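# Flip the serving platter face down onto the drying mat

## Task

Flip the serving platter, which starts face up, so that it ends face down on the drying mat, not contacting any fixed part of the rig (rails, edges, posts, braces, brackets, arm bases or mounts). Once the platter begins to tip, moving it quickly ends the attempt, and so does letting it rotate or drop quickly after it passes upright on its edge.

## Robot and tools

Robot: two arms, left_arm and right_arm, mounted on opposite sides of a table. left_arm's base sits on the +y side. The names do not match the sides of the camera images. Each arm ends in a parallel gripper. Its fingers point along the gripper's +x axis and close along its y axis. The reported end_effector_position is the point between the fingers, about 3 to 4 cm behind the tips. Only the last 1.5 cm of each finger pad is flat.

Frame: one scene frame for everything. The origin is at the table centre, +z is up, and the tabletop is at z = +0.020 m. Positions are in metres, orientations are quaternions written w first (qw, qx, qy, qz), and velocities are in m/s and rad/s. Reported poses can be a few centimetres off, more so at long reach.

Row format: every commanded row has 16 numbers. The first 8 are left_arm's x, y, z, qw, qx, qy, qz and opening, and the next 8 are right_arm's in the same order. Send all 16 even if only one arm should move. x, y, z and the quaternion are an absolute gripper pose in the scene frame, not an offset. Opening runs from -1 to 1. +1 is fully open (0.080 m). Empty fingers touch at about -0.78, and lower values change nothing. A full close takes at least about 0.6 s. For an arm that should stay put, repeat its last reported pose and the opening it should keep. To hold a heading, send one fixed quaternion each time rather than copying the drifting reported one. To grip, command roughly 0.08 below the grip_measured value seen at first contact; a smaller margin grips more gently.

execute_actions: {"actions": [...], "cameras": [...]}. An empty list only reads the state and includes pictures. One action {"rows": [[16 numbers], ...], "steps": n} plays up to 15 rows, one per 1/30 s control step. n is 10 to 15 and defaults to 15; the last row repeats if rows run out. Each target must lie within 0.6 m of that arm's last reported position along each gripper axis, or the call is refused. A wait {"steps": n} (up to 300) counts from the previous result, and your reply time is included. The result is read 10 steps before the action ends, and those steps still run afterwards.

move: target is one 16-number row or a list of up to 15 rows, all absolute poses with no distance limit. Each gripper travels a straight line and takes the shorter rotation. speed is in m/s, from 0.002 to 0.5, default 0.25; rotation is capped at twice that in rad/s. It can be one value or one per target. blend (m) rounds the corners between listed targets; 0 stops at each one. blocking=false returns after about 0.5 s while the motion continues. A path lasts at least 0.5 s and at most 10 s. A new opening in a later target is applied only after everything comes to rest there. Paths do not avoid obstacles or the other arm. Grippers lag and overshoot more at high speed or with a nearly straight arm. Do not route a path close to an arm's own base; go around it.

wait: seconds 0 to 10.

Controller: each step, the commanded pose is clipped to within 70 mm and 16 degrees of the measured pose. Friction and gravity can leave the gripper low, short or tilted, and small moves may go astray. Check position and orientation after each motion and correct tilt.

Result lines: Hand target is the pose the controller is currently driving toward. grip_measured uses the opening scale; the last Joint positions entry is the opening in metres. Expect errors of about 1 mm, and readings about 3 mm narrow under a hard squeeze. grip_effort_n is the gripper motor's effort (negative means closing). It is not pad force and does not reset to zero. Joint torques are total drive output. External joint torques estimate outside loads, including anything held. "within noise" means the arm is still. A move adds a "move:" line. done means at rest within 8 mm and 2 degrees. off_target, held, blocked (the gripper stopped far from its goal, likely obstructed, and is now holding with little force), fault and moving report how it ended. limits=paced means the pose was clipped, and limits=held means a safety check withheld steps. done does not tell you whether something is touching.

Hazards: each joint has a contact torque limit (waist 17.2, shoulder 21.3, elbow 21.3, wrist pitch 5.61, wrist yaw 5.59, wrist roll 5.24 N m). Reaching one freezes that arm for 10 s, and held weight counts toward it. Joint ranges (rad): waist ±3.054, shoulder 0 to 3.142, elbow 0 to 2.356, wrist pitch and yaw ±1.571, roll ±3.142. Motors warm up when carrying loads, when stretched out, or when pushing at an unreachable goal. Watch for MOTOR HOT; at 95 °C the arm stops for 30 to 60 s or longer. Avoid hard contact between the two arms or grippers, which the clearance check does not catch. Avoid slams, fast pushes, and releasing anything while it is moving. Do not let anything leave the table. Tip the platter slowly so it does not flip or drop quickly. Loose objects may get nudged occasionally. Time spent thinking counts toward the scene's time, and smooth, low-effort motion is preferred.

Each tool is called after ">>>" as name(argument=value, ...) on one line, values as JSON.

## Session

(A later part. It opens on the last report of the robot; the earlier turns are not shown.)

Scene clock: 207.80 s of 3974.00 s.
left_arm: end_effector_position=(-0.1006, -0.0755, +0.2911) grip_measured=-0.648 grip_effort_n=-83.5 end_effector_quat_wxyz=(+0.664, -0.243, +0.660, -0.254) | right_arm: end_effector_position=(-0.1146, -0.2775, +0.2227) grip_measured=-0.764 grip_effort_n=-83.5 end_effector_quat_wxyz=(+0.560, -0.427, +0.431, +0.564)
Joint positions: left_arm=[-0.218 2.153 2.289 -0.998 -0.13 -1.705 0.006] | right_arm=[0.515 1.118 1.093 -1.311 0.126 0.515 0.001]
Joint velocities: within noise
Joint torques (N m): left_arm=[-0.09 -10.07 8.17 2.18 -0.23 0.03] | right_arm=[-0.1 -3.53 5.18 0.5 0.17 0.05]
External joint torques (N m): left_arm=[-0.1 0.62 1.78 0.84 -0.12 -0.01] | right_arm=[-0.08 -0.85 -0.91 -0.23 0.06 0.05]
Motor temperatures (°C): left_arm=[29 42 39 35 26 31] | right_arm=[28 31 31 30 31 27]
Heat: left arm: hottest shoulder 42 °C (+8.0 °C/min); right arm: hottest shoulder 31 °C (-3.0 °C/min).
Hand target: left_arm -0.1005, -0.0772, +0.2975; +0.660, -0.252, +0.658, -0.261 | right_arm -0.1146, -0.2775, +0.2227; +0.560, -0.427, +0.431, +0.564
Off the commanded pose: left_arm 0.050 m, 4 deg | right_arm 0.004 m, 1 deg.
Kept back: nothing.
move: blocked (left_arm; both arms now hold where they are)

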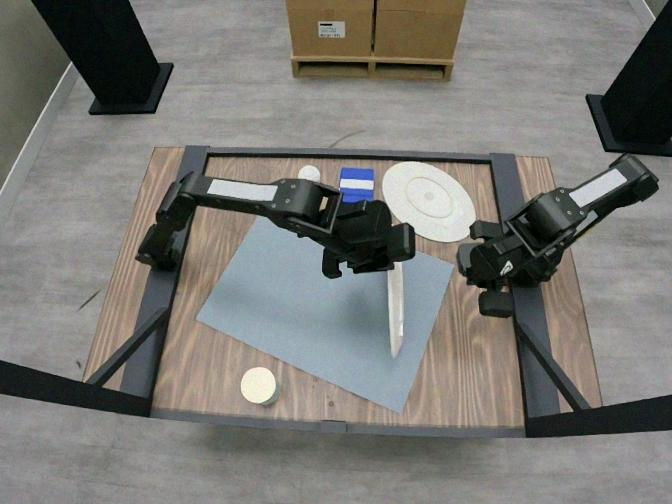

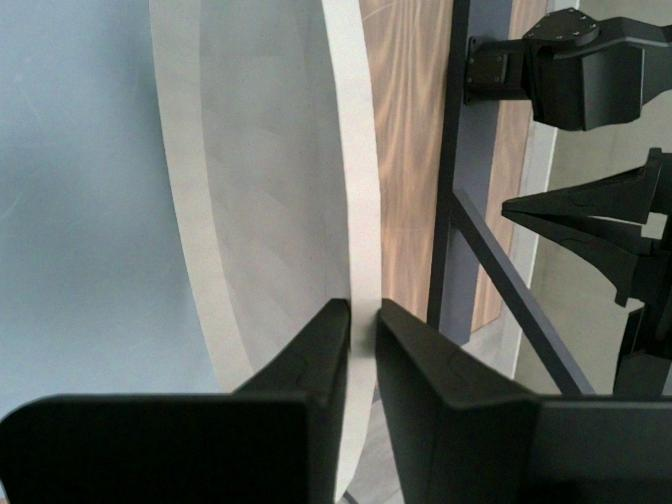

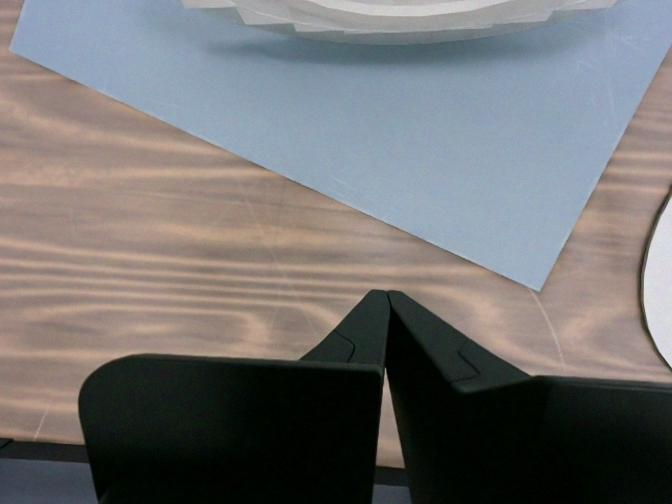

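>>> move(target=[[-0.10,-0.07,0.255,0.653,-0.2705,0.653,-0.2705,-1,-0.113,-0.28,0.22,0.561,-0.431,0.431,0.561,-0.9],[-0.10,-0.015,0.245,0.653,-0.2705,0.653,-0.2705,-1,-0.113,-0.28,0.22,0.561,-0.431,0.431,0.561,-0.9]], speed=0.05, blend=0.01)

>>> zoom_image(camera="cam_high", region=[230, 180, 470, 360])

Scene clock: 210.57 s of 3974.00 s.
left_arm: end_effector_position=(-0.1014, -0.0176, +0.2619) grip_measured=-0.648 grip_effort_n=-83.5 end_effector_quat_wxyz=(+0.643, -0.284, +0.652, -0.283) | right_arm: end_effector_position=(-0.1146, -0.2775, +0.2227) grip_measured=-0.764 grip_effort_n=-83.5 end_effector_quat_wxyz=(+0.560, -0.427, +0.431, +0.564)
Joint positions: left_arm=[-0.252 1.779 1.577 -0.556 -0.16 -1.737 0.006] | right_arm=[0.515 1.118 1.093 -1.311 0.126 0.515 0.001]
Joint velocities: within noise
Joint torques (N m): left_arm=[-0.01 -6.23 5.12 1.09 -0.32 0.02] | right_arm=[0.21 -4.23 3.73 0.37 0.33 0.1]
External joint torques (N m): left_arm=[0.03 2.33 -1.83 -0.37 -0.21 -0.02] | right_arm=[0.2 -1.55 -2.34 -0.35 0.23 0.09]
Motor temperatures (°C): left_arm=[29 42 39 35 26 31] | right_arm=[28 31 31 29 31 27]
Heat: left arm: hottest shoulder 42 °C (+7.1 °C/min); right arm: hottest shoulder 31 °C (-3.0 °C/min).
Hand target: left_arm -0.1000, -0.0148, +0.2452; +0.653, -0.271, +0.653, -0.271 | right_arm -0.1130, -0.2799, +0.2200; +0.561, -0.431, +0.431, +0.561
Off the commanded pose: left_arm 0.017 m, 2 deg | right_arm 0.004 m, 1 deg.
Kept back: nothing.
move: off_target (left_arm)

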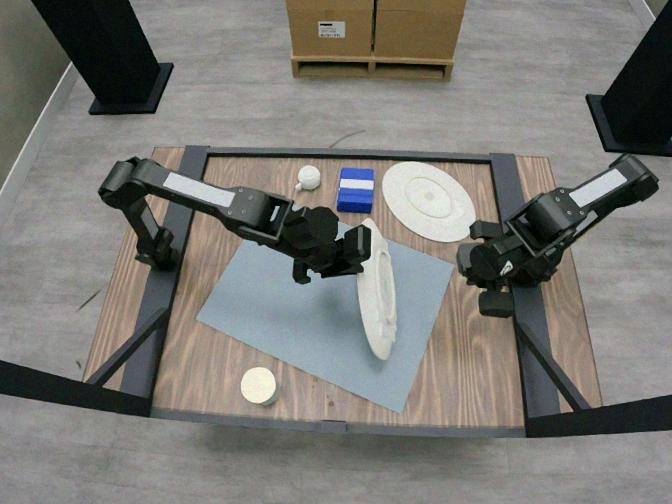

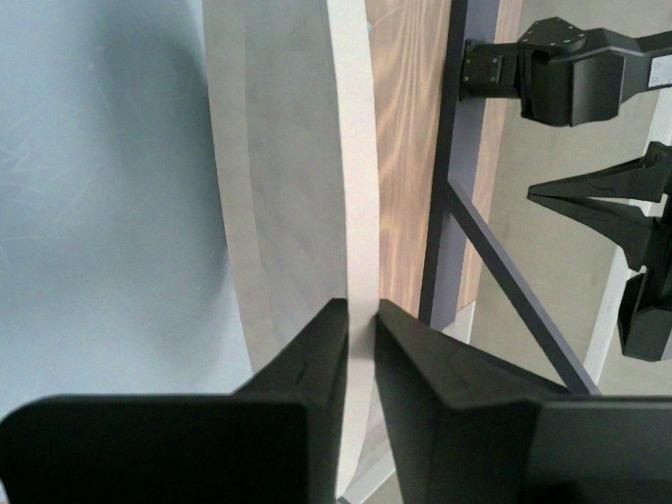

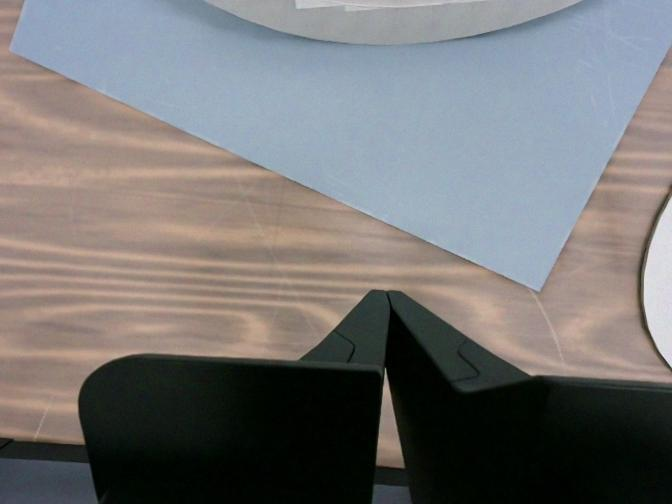

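Scaled by 2.100 from the camera's 672x504 image, which has a finer 960x720 frame.

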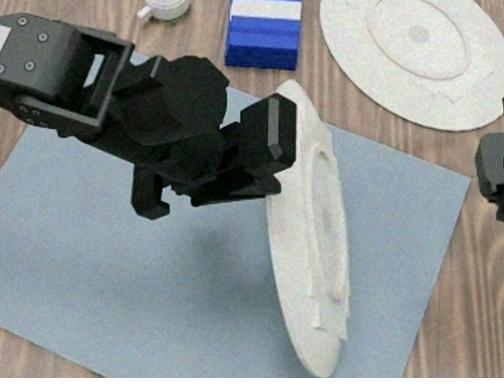

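>>> move(target=[[-0.10,0.03,0.228,0.643,-0.293,0.643,-0.293,-1,-0.113,-0.28,0.22,0.561,-0.431,0.431,0.561,-0.9],[-0.10,0.066,0.202,0.617,-0.345,0.617,-0.345,-1,-0.113,-0.28,0.22,0.561,-0.431,0.431,0.561,-0.9]], speed=0.04, blend=0.01)

>>> zoom_image(camera="cam_high", region=[230, 180, 470, 360])

Scene clock: 214.57 s of 3974.00 s.
left_arm: end_effector_position=(-0.1009, +0.0636, +0.2028) grip_measured=-0.648 grip_effort_n=-83.5 end_effector_quat_wxyz=(+0.615, -0.346, +0.619, -0.344) | right_arm: end_effector_position=(-0.1146, -0.2775, +0.2227) grip_measured=-0.764 grip_effort_n=-83.5 end_effector_quat_wxyz=(+0.560, -0.427, +0.431, +0.564)
Joint positions: left_arm=[-0.336 1.445 0.856 0.015 -0.266 -1.746 0.006] | right_arm=[0.515 1.118 1.093 -1.311 0.126 0.515 0.001]
Joint velocities: within noise
Joint torques (N m): left_arm=[-0.15 -6.03 6.74 1.53 -0.31 0.17] | right_arm=[0.25 -4.03 3.81 0.4 0.3 0.14]
External joint torques (N m): left_arm=[-0.14 -0.22 -0.03 -0.06 -0.19 0.13] | right_arm=[0.26 -1.35 -2.29 -0.33 0.2 0.14]
Motor temperatures (°C): left_arm=[29 42 38 34 26 31] | right_arm=[28 31 31 29 31 27]
Heat: left arm: hottest shoulder 42 °C (+6.0 °C/min); right arm: hottest shoulder 31 °C (-2.0 °C/min).
Hand target: left_arm -0.1000, +0.0659, +0.2020; +0.617, -0.345, +0.617, -0.345 | right_arm -0.1130, -0.2799, +0.2200; +0.561, -0.431, +0.431, +0.561
Off the commanded pose: left_arm 0.003 m, 0 deg | right_arm 0.004 m, 1 deg.
Kept back: nothing.
move: done

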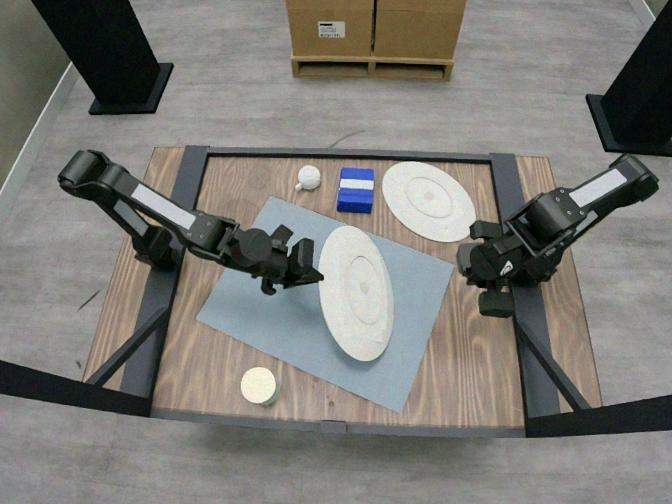

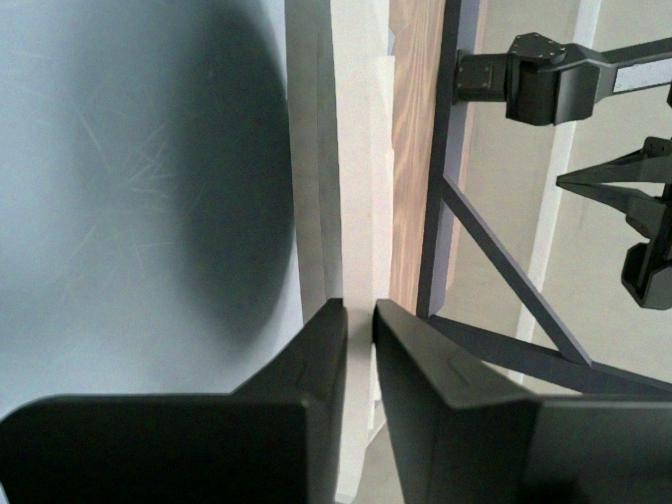

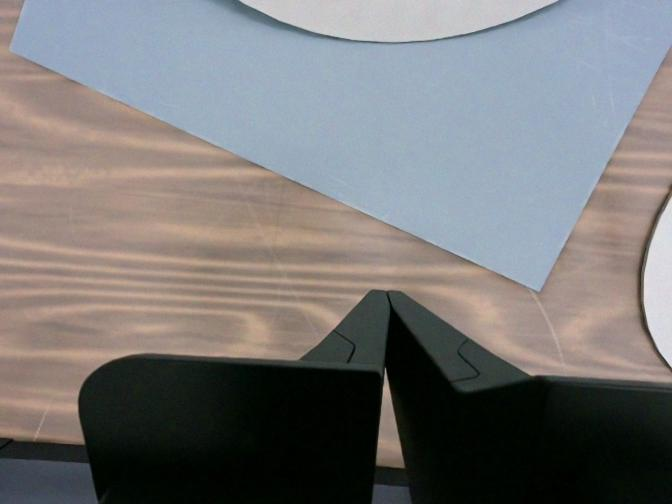

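Scaled by 2.100 from the camera's 672x504 image, which has a finer 960x720 frame.

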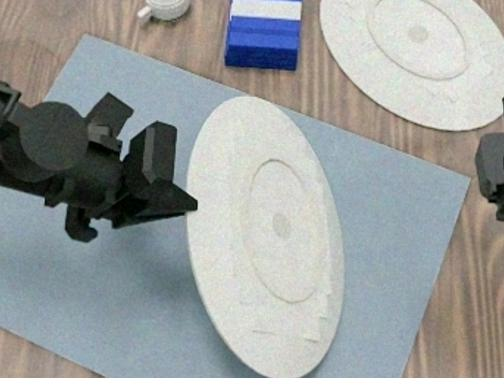

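>>> move(target=[[-0.10,0.09,0.17,0.612,-0.3535,0.612,-0.3535,-1,-0.113,-0.28,0.22,0.561,-0.431,0.431,0.561,-0.9],[-0.10,0.110,0.132,0.612,-0.3535,0.612,-0.3535,-1,-0.113,-0.28,0.22,0.561,-0.431,0.431,0.561,-0.9]], speed=0.04, blend=0.01)

>>> zoom_image(camera="cam_high", region=[230, 180, 470, 360])

Scene clock: 217.63 s of 3974.00 s.
left_arm: end_effector_position=(-0.0989, +0.1130, +0.1261) grip_measured=-0.623 grip_effort_n=-83.5 end_effector_quat_wxyz=(+0.617, -0.344, +0.615, -0.349) | right_arm: end_effector_position=(-0.1146, -0.2775, +0.2227) grip_measured=-0.764 grip_effort_n=-83.5 end_effector_quat_wxyz=(+0.560, -0.427, +0.431, +0.564)
Joint positions: left_arm=[-0.397 1.434 0.493 0.362 -0.32 -1.768 0.007] | right_arm=[0.515 1.118 1.093 -1.311 0.126 0.515 0.001]
Joint velocities: within noise
Joint torques (N m): left_arm=[-0.26 -4.54 7.38 2.54 -0.48 0.02] | right_arm=[0.18 -4.02 3.85 0.39 0.32 0.1]
External joint torques (N m): left_arm=[-0.23 0.26 1.51 0.95 -0.34 -0.02] | right_arm=[0.18 -1.35 -2.21 -0.33 0.22 0.1]
Motor temperatures (°C): left_arm=[29 41 38 34 26 31] | right_arm=[28 31 31 29 31 27]
Heat: left arm: hottest shoulder 41 °C (+3.0 °C/min); right arm: hottest shoulder 31 °C (-2.0 °C/min).
Hand target: left_arm -0.1000, +0.1101, +0.1320; +0.612, -0.354, +0.612, -0.354 | right_arm -0.1130, -0.2799, +0.2200; +0.561, -0.431, +0.431, +0.561
Off the commanded pose: left_arm 0.007 m, 1 deg | right_arm 0.004 m, 1 deg.
Kept back: nothing.
move: done

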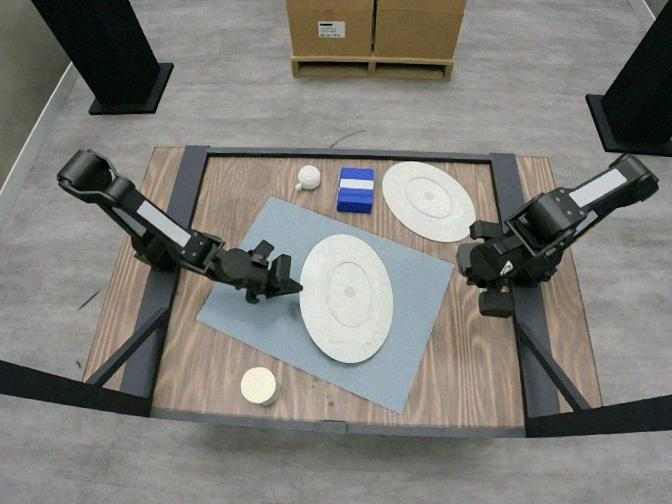

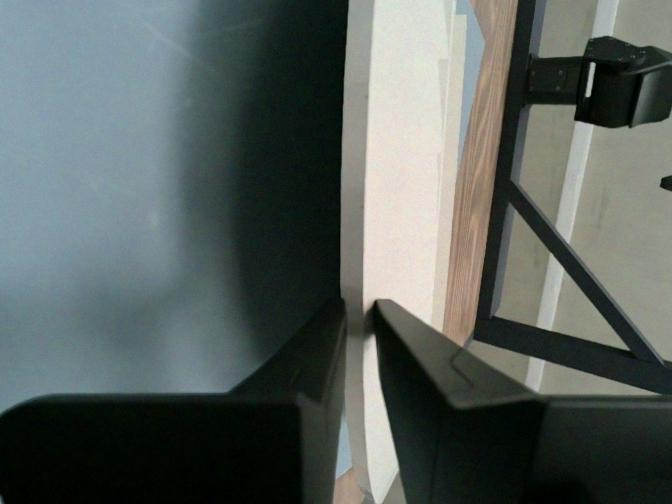

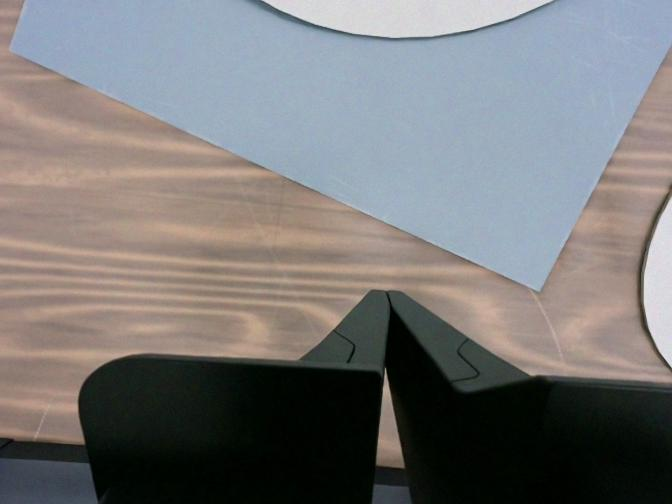

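Scaled by 2.100 from the camera's 672x504 image, which has a finer 960x720 frame.

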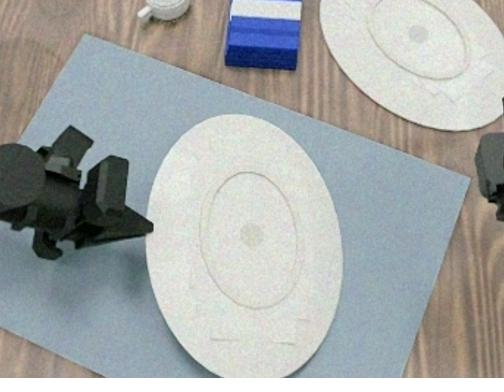

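>>> move(target=[[-0.10,0.120,0.098,0.643,-0.293,0.643,-0.293,-1,-0.113,-0.28,0.22,0.561,-0.431,0.431,0.561,-0.9],[-0.10,0.118,0.076,0.653,-0.2705,0.653,-0.2705,-1,-0.113,-0.28,0.22,0.561,-0.431,0.431,0.561,-0.9]], speed=0.03)

>>> zoom_image(camera="cam_high", region=[230, 180, 470, 360])

Scene clock: 222.67 s of 3974.00 s.
left_arm: end_effector_position=(-0.0995, +0.1198, +0.0771) grip_measured=-0.768 grip_effort_n=-83.5 end_effector_quat_wxyz=(+0.654, -0.272, +0.652, -0.273) | right_arm: end_effector_position=(-0.1146, -0.2775, +0.2227) grip_measured=-0.764 grip_effort_n=-83.5 end_effector_quat_wxyz=(+0.560, -0.427, +0.431, +0.564)
Joint positions: left_arm=[-0.378 1.567 0.563 0.189 -0.255 -1.827 0] | right_arm=[0.515 1.118 1.093 -1.311 0.126 0.515 0.001]
Joint velocities: within noise
Joint torques (N m): left_arm=[0.18 -3.7 7.17 1.15 0 -0.04] | right_arm=[0.33 -4.04 3.91 0.4 0.3 0.11]
External joint torques (N m): left_arm=[0.18 1.7 1.74 -0.25 0.16 -0.08] | right_arm=[0.33 -1.37 -2.17 -0.34 0.2 0.11]
Motor temperatures (°C): left_arm=[29 40 37 34 25 31] | right_arm=[28 31 31 29 31 27]
Heat: left arm: hottest shoulder 40 °C (+1.0 °C/min); right arm: hottest shoulder 31 °C (-2.0 °C/min).
Hand target: left_arm -0.0999, +0.1180, +0.0760; +0.653, -0.271, +0.653, -0.271 | right_arm -0.1130, -0.2799, +0.2200; +0.561, -0.431, +0.431, +0.561
Off the commanded pose: left_arm 0.002 m, 0 deg | right_arm 0.004 m, 1 deg.
Kept back: nothing.
move: done

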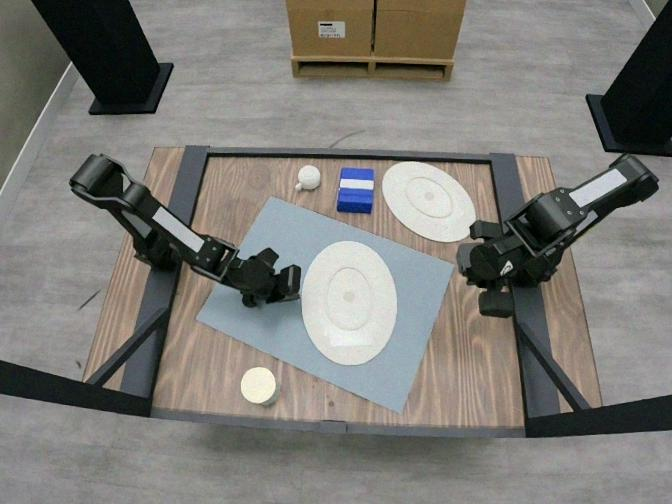

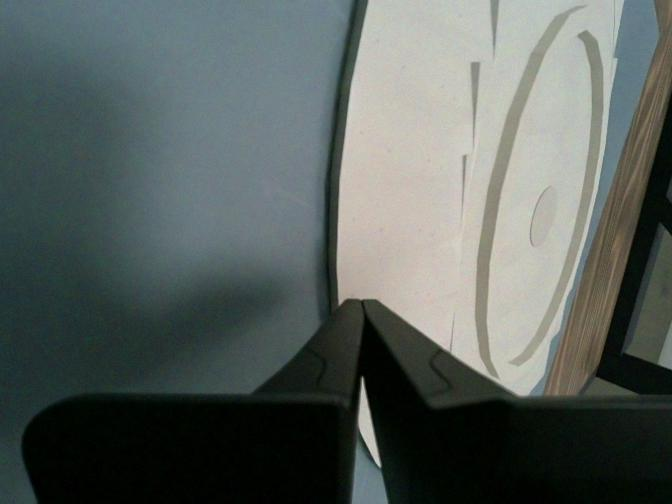

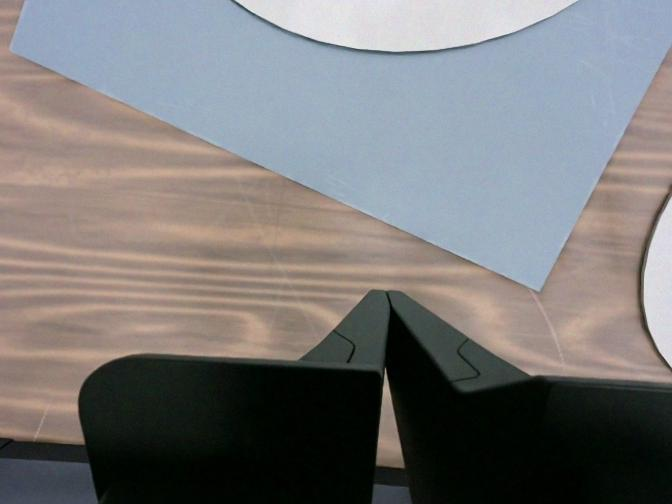

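Scaled by 2.100 from the camera's 672x504 image, which has a finer 960x720 frame.

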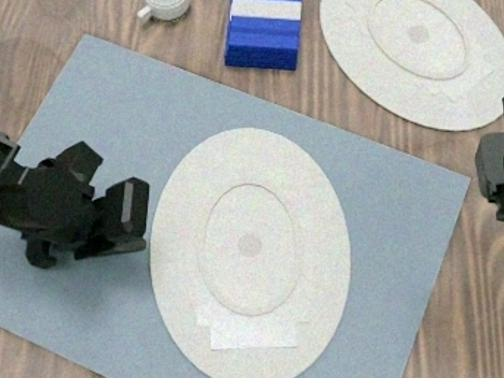

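>>> move(target=[[-0.10,0.135,0.10,0.653,-0.2705,0.653,-0.2705,-1,-0.113,-0.28,0.22,0.561,-0.431,0.431,0.561,-0.9],[-0.09,0.19,0.20,0.653,-0.2705,0.653,-0.2705,-1,-0.113,-0.28,0.22,0.561,-0.431,0.431,0.561,-0.9]], speed=0.1)

Scene clock: 224.87 s of 3974.00 s.
left_arm: end_effector_position=(-0.0898, +0.1905, +0.1954) grip_measured=-0.768 grip_effort_n=-83.5 end_effector_quat_wxyz=(+0.655, -0.265, +0.654, -0.268) | right_arm: end_effector_position=(-0.1146, -0.2775, +0.2227) grip_measured=-0.764 grip_effort_n=-83.5 end_effector_quat_wxyz=(+0.560, -0.427, +0.431, +0.564)
Joint positions: left_arm=[-0.461 1.028 0.729 -0.549 -0.304 -1.894 0] | right_arm=[0.515 1.118 1.093 -1.311 0.126 0.515 0.001]
Joint velocities: within noise
Joint torques (N m): left_arm=[-0.28 -3.33 8.9 1.08 -0.41 -0.03] | right_arm=[0.23 -4.16 3.82 0.37 0.32 0.1]
External joint torques (N m): left_arm=[-0.26 -0.57 2.13 -0.22 -0.23 -0.07] | right_arm=[0.24 -1.46 -2.31 -0.37 0.21 0.1]
Motor temperatures (°C): left_arm=[29 40 37 34 25 31] | right_arm=[28 31 31 29 31 27]
Heat: left arm: hottest shoulder 40 °C (+0.0 °C/min); right arm: hottest shoulder 31 °C (-2.0 °C/min).
Hand target: left_arm -0.0901, +0.1900, +0.2000; +0.653, -0.271, +0.653, -0.271 | right_arm -0.1130, -0.2799, +0.2200; +0.561, -0.431, +0.431, +0.561
Off the commanded pose: left_arm 0.005 m, 1 deg | right_arm 0.004 m, 1 deg.
Kept back: nothing.
move: done

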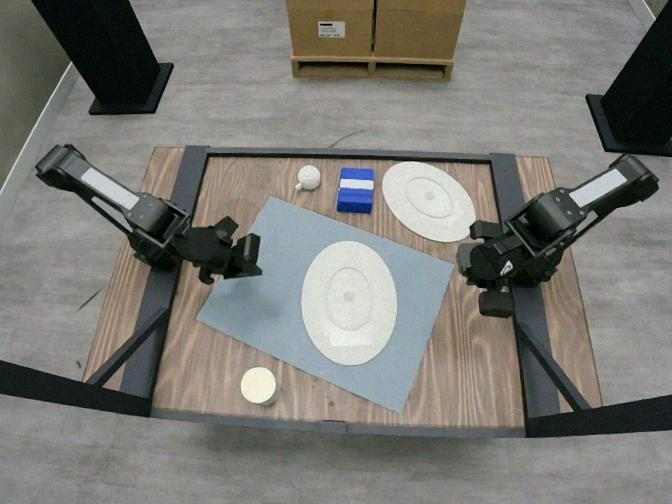

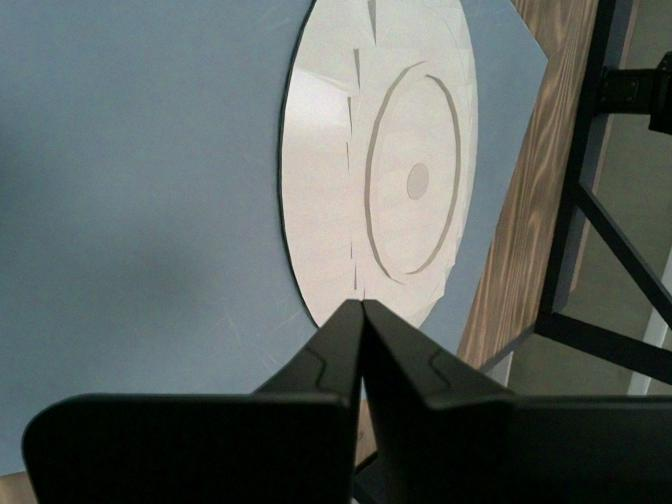

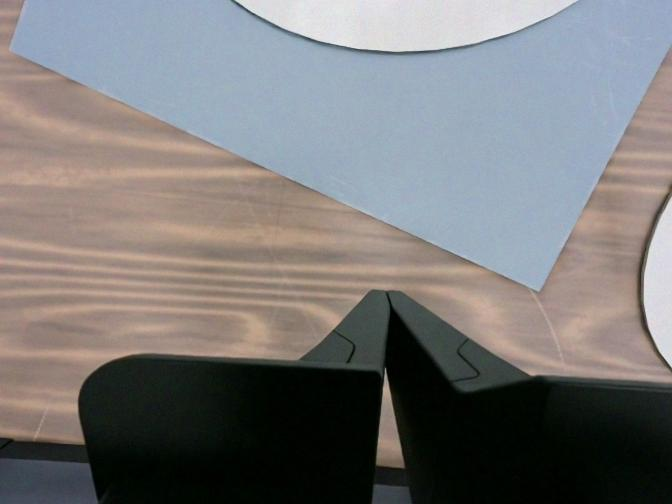

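>>> finished_scene(scene=1)

The scene is finished: the task was done.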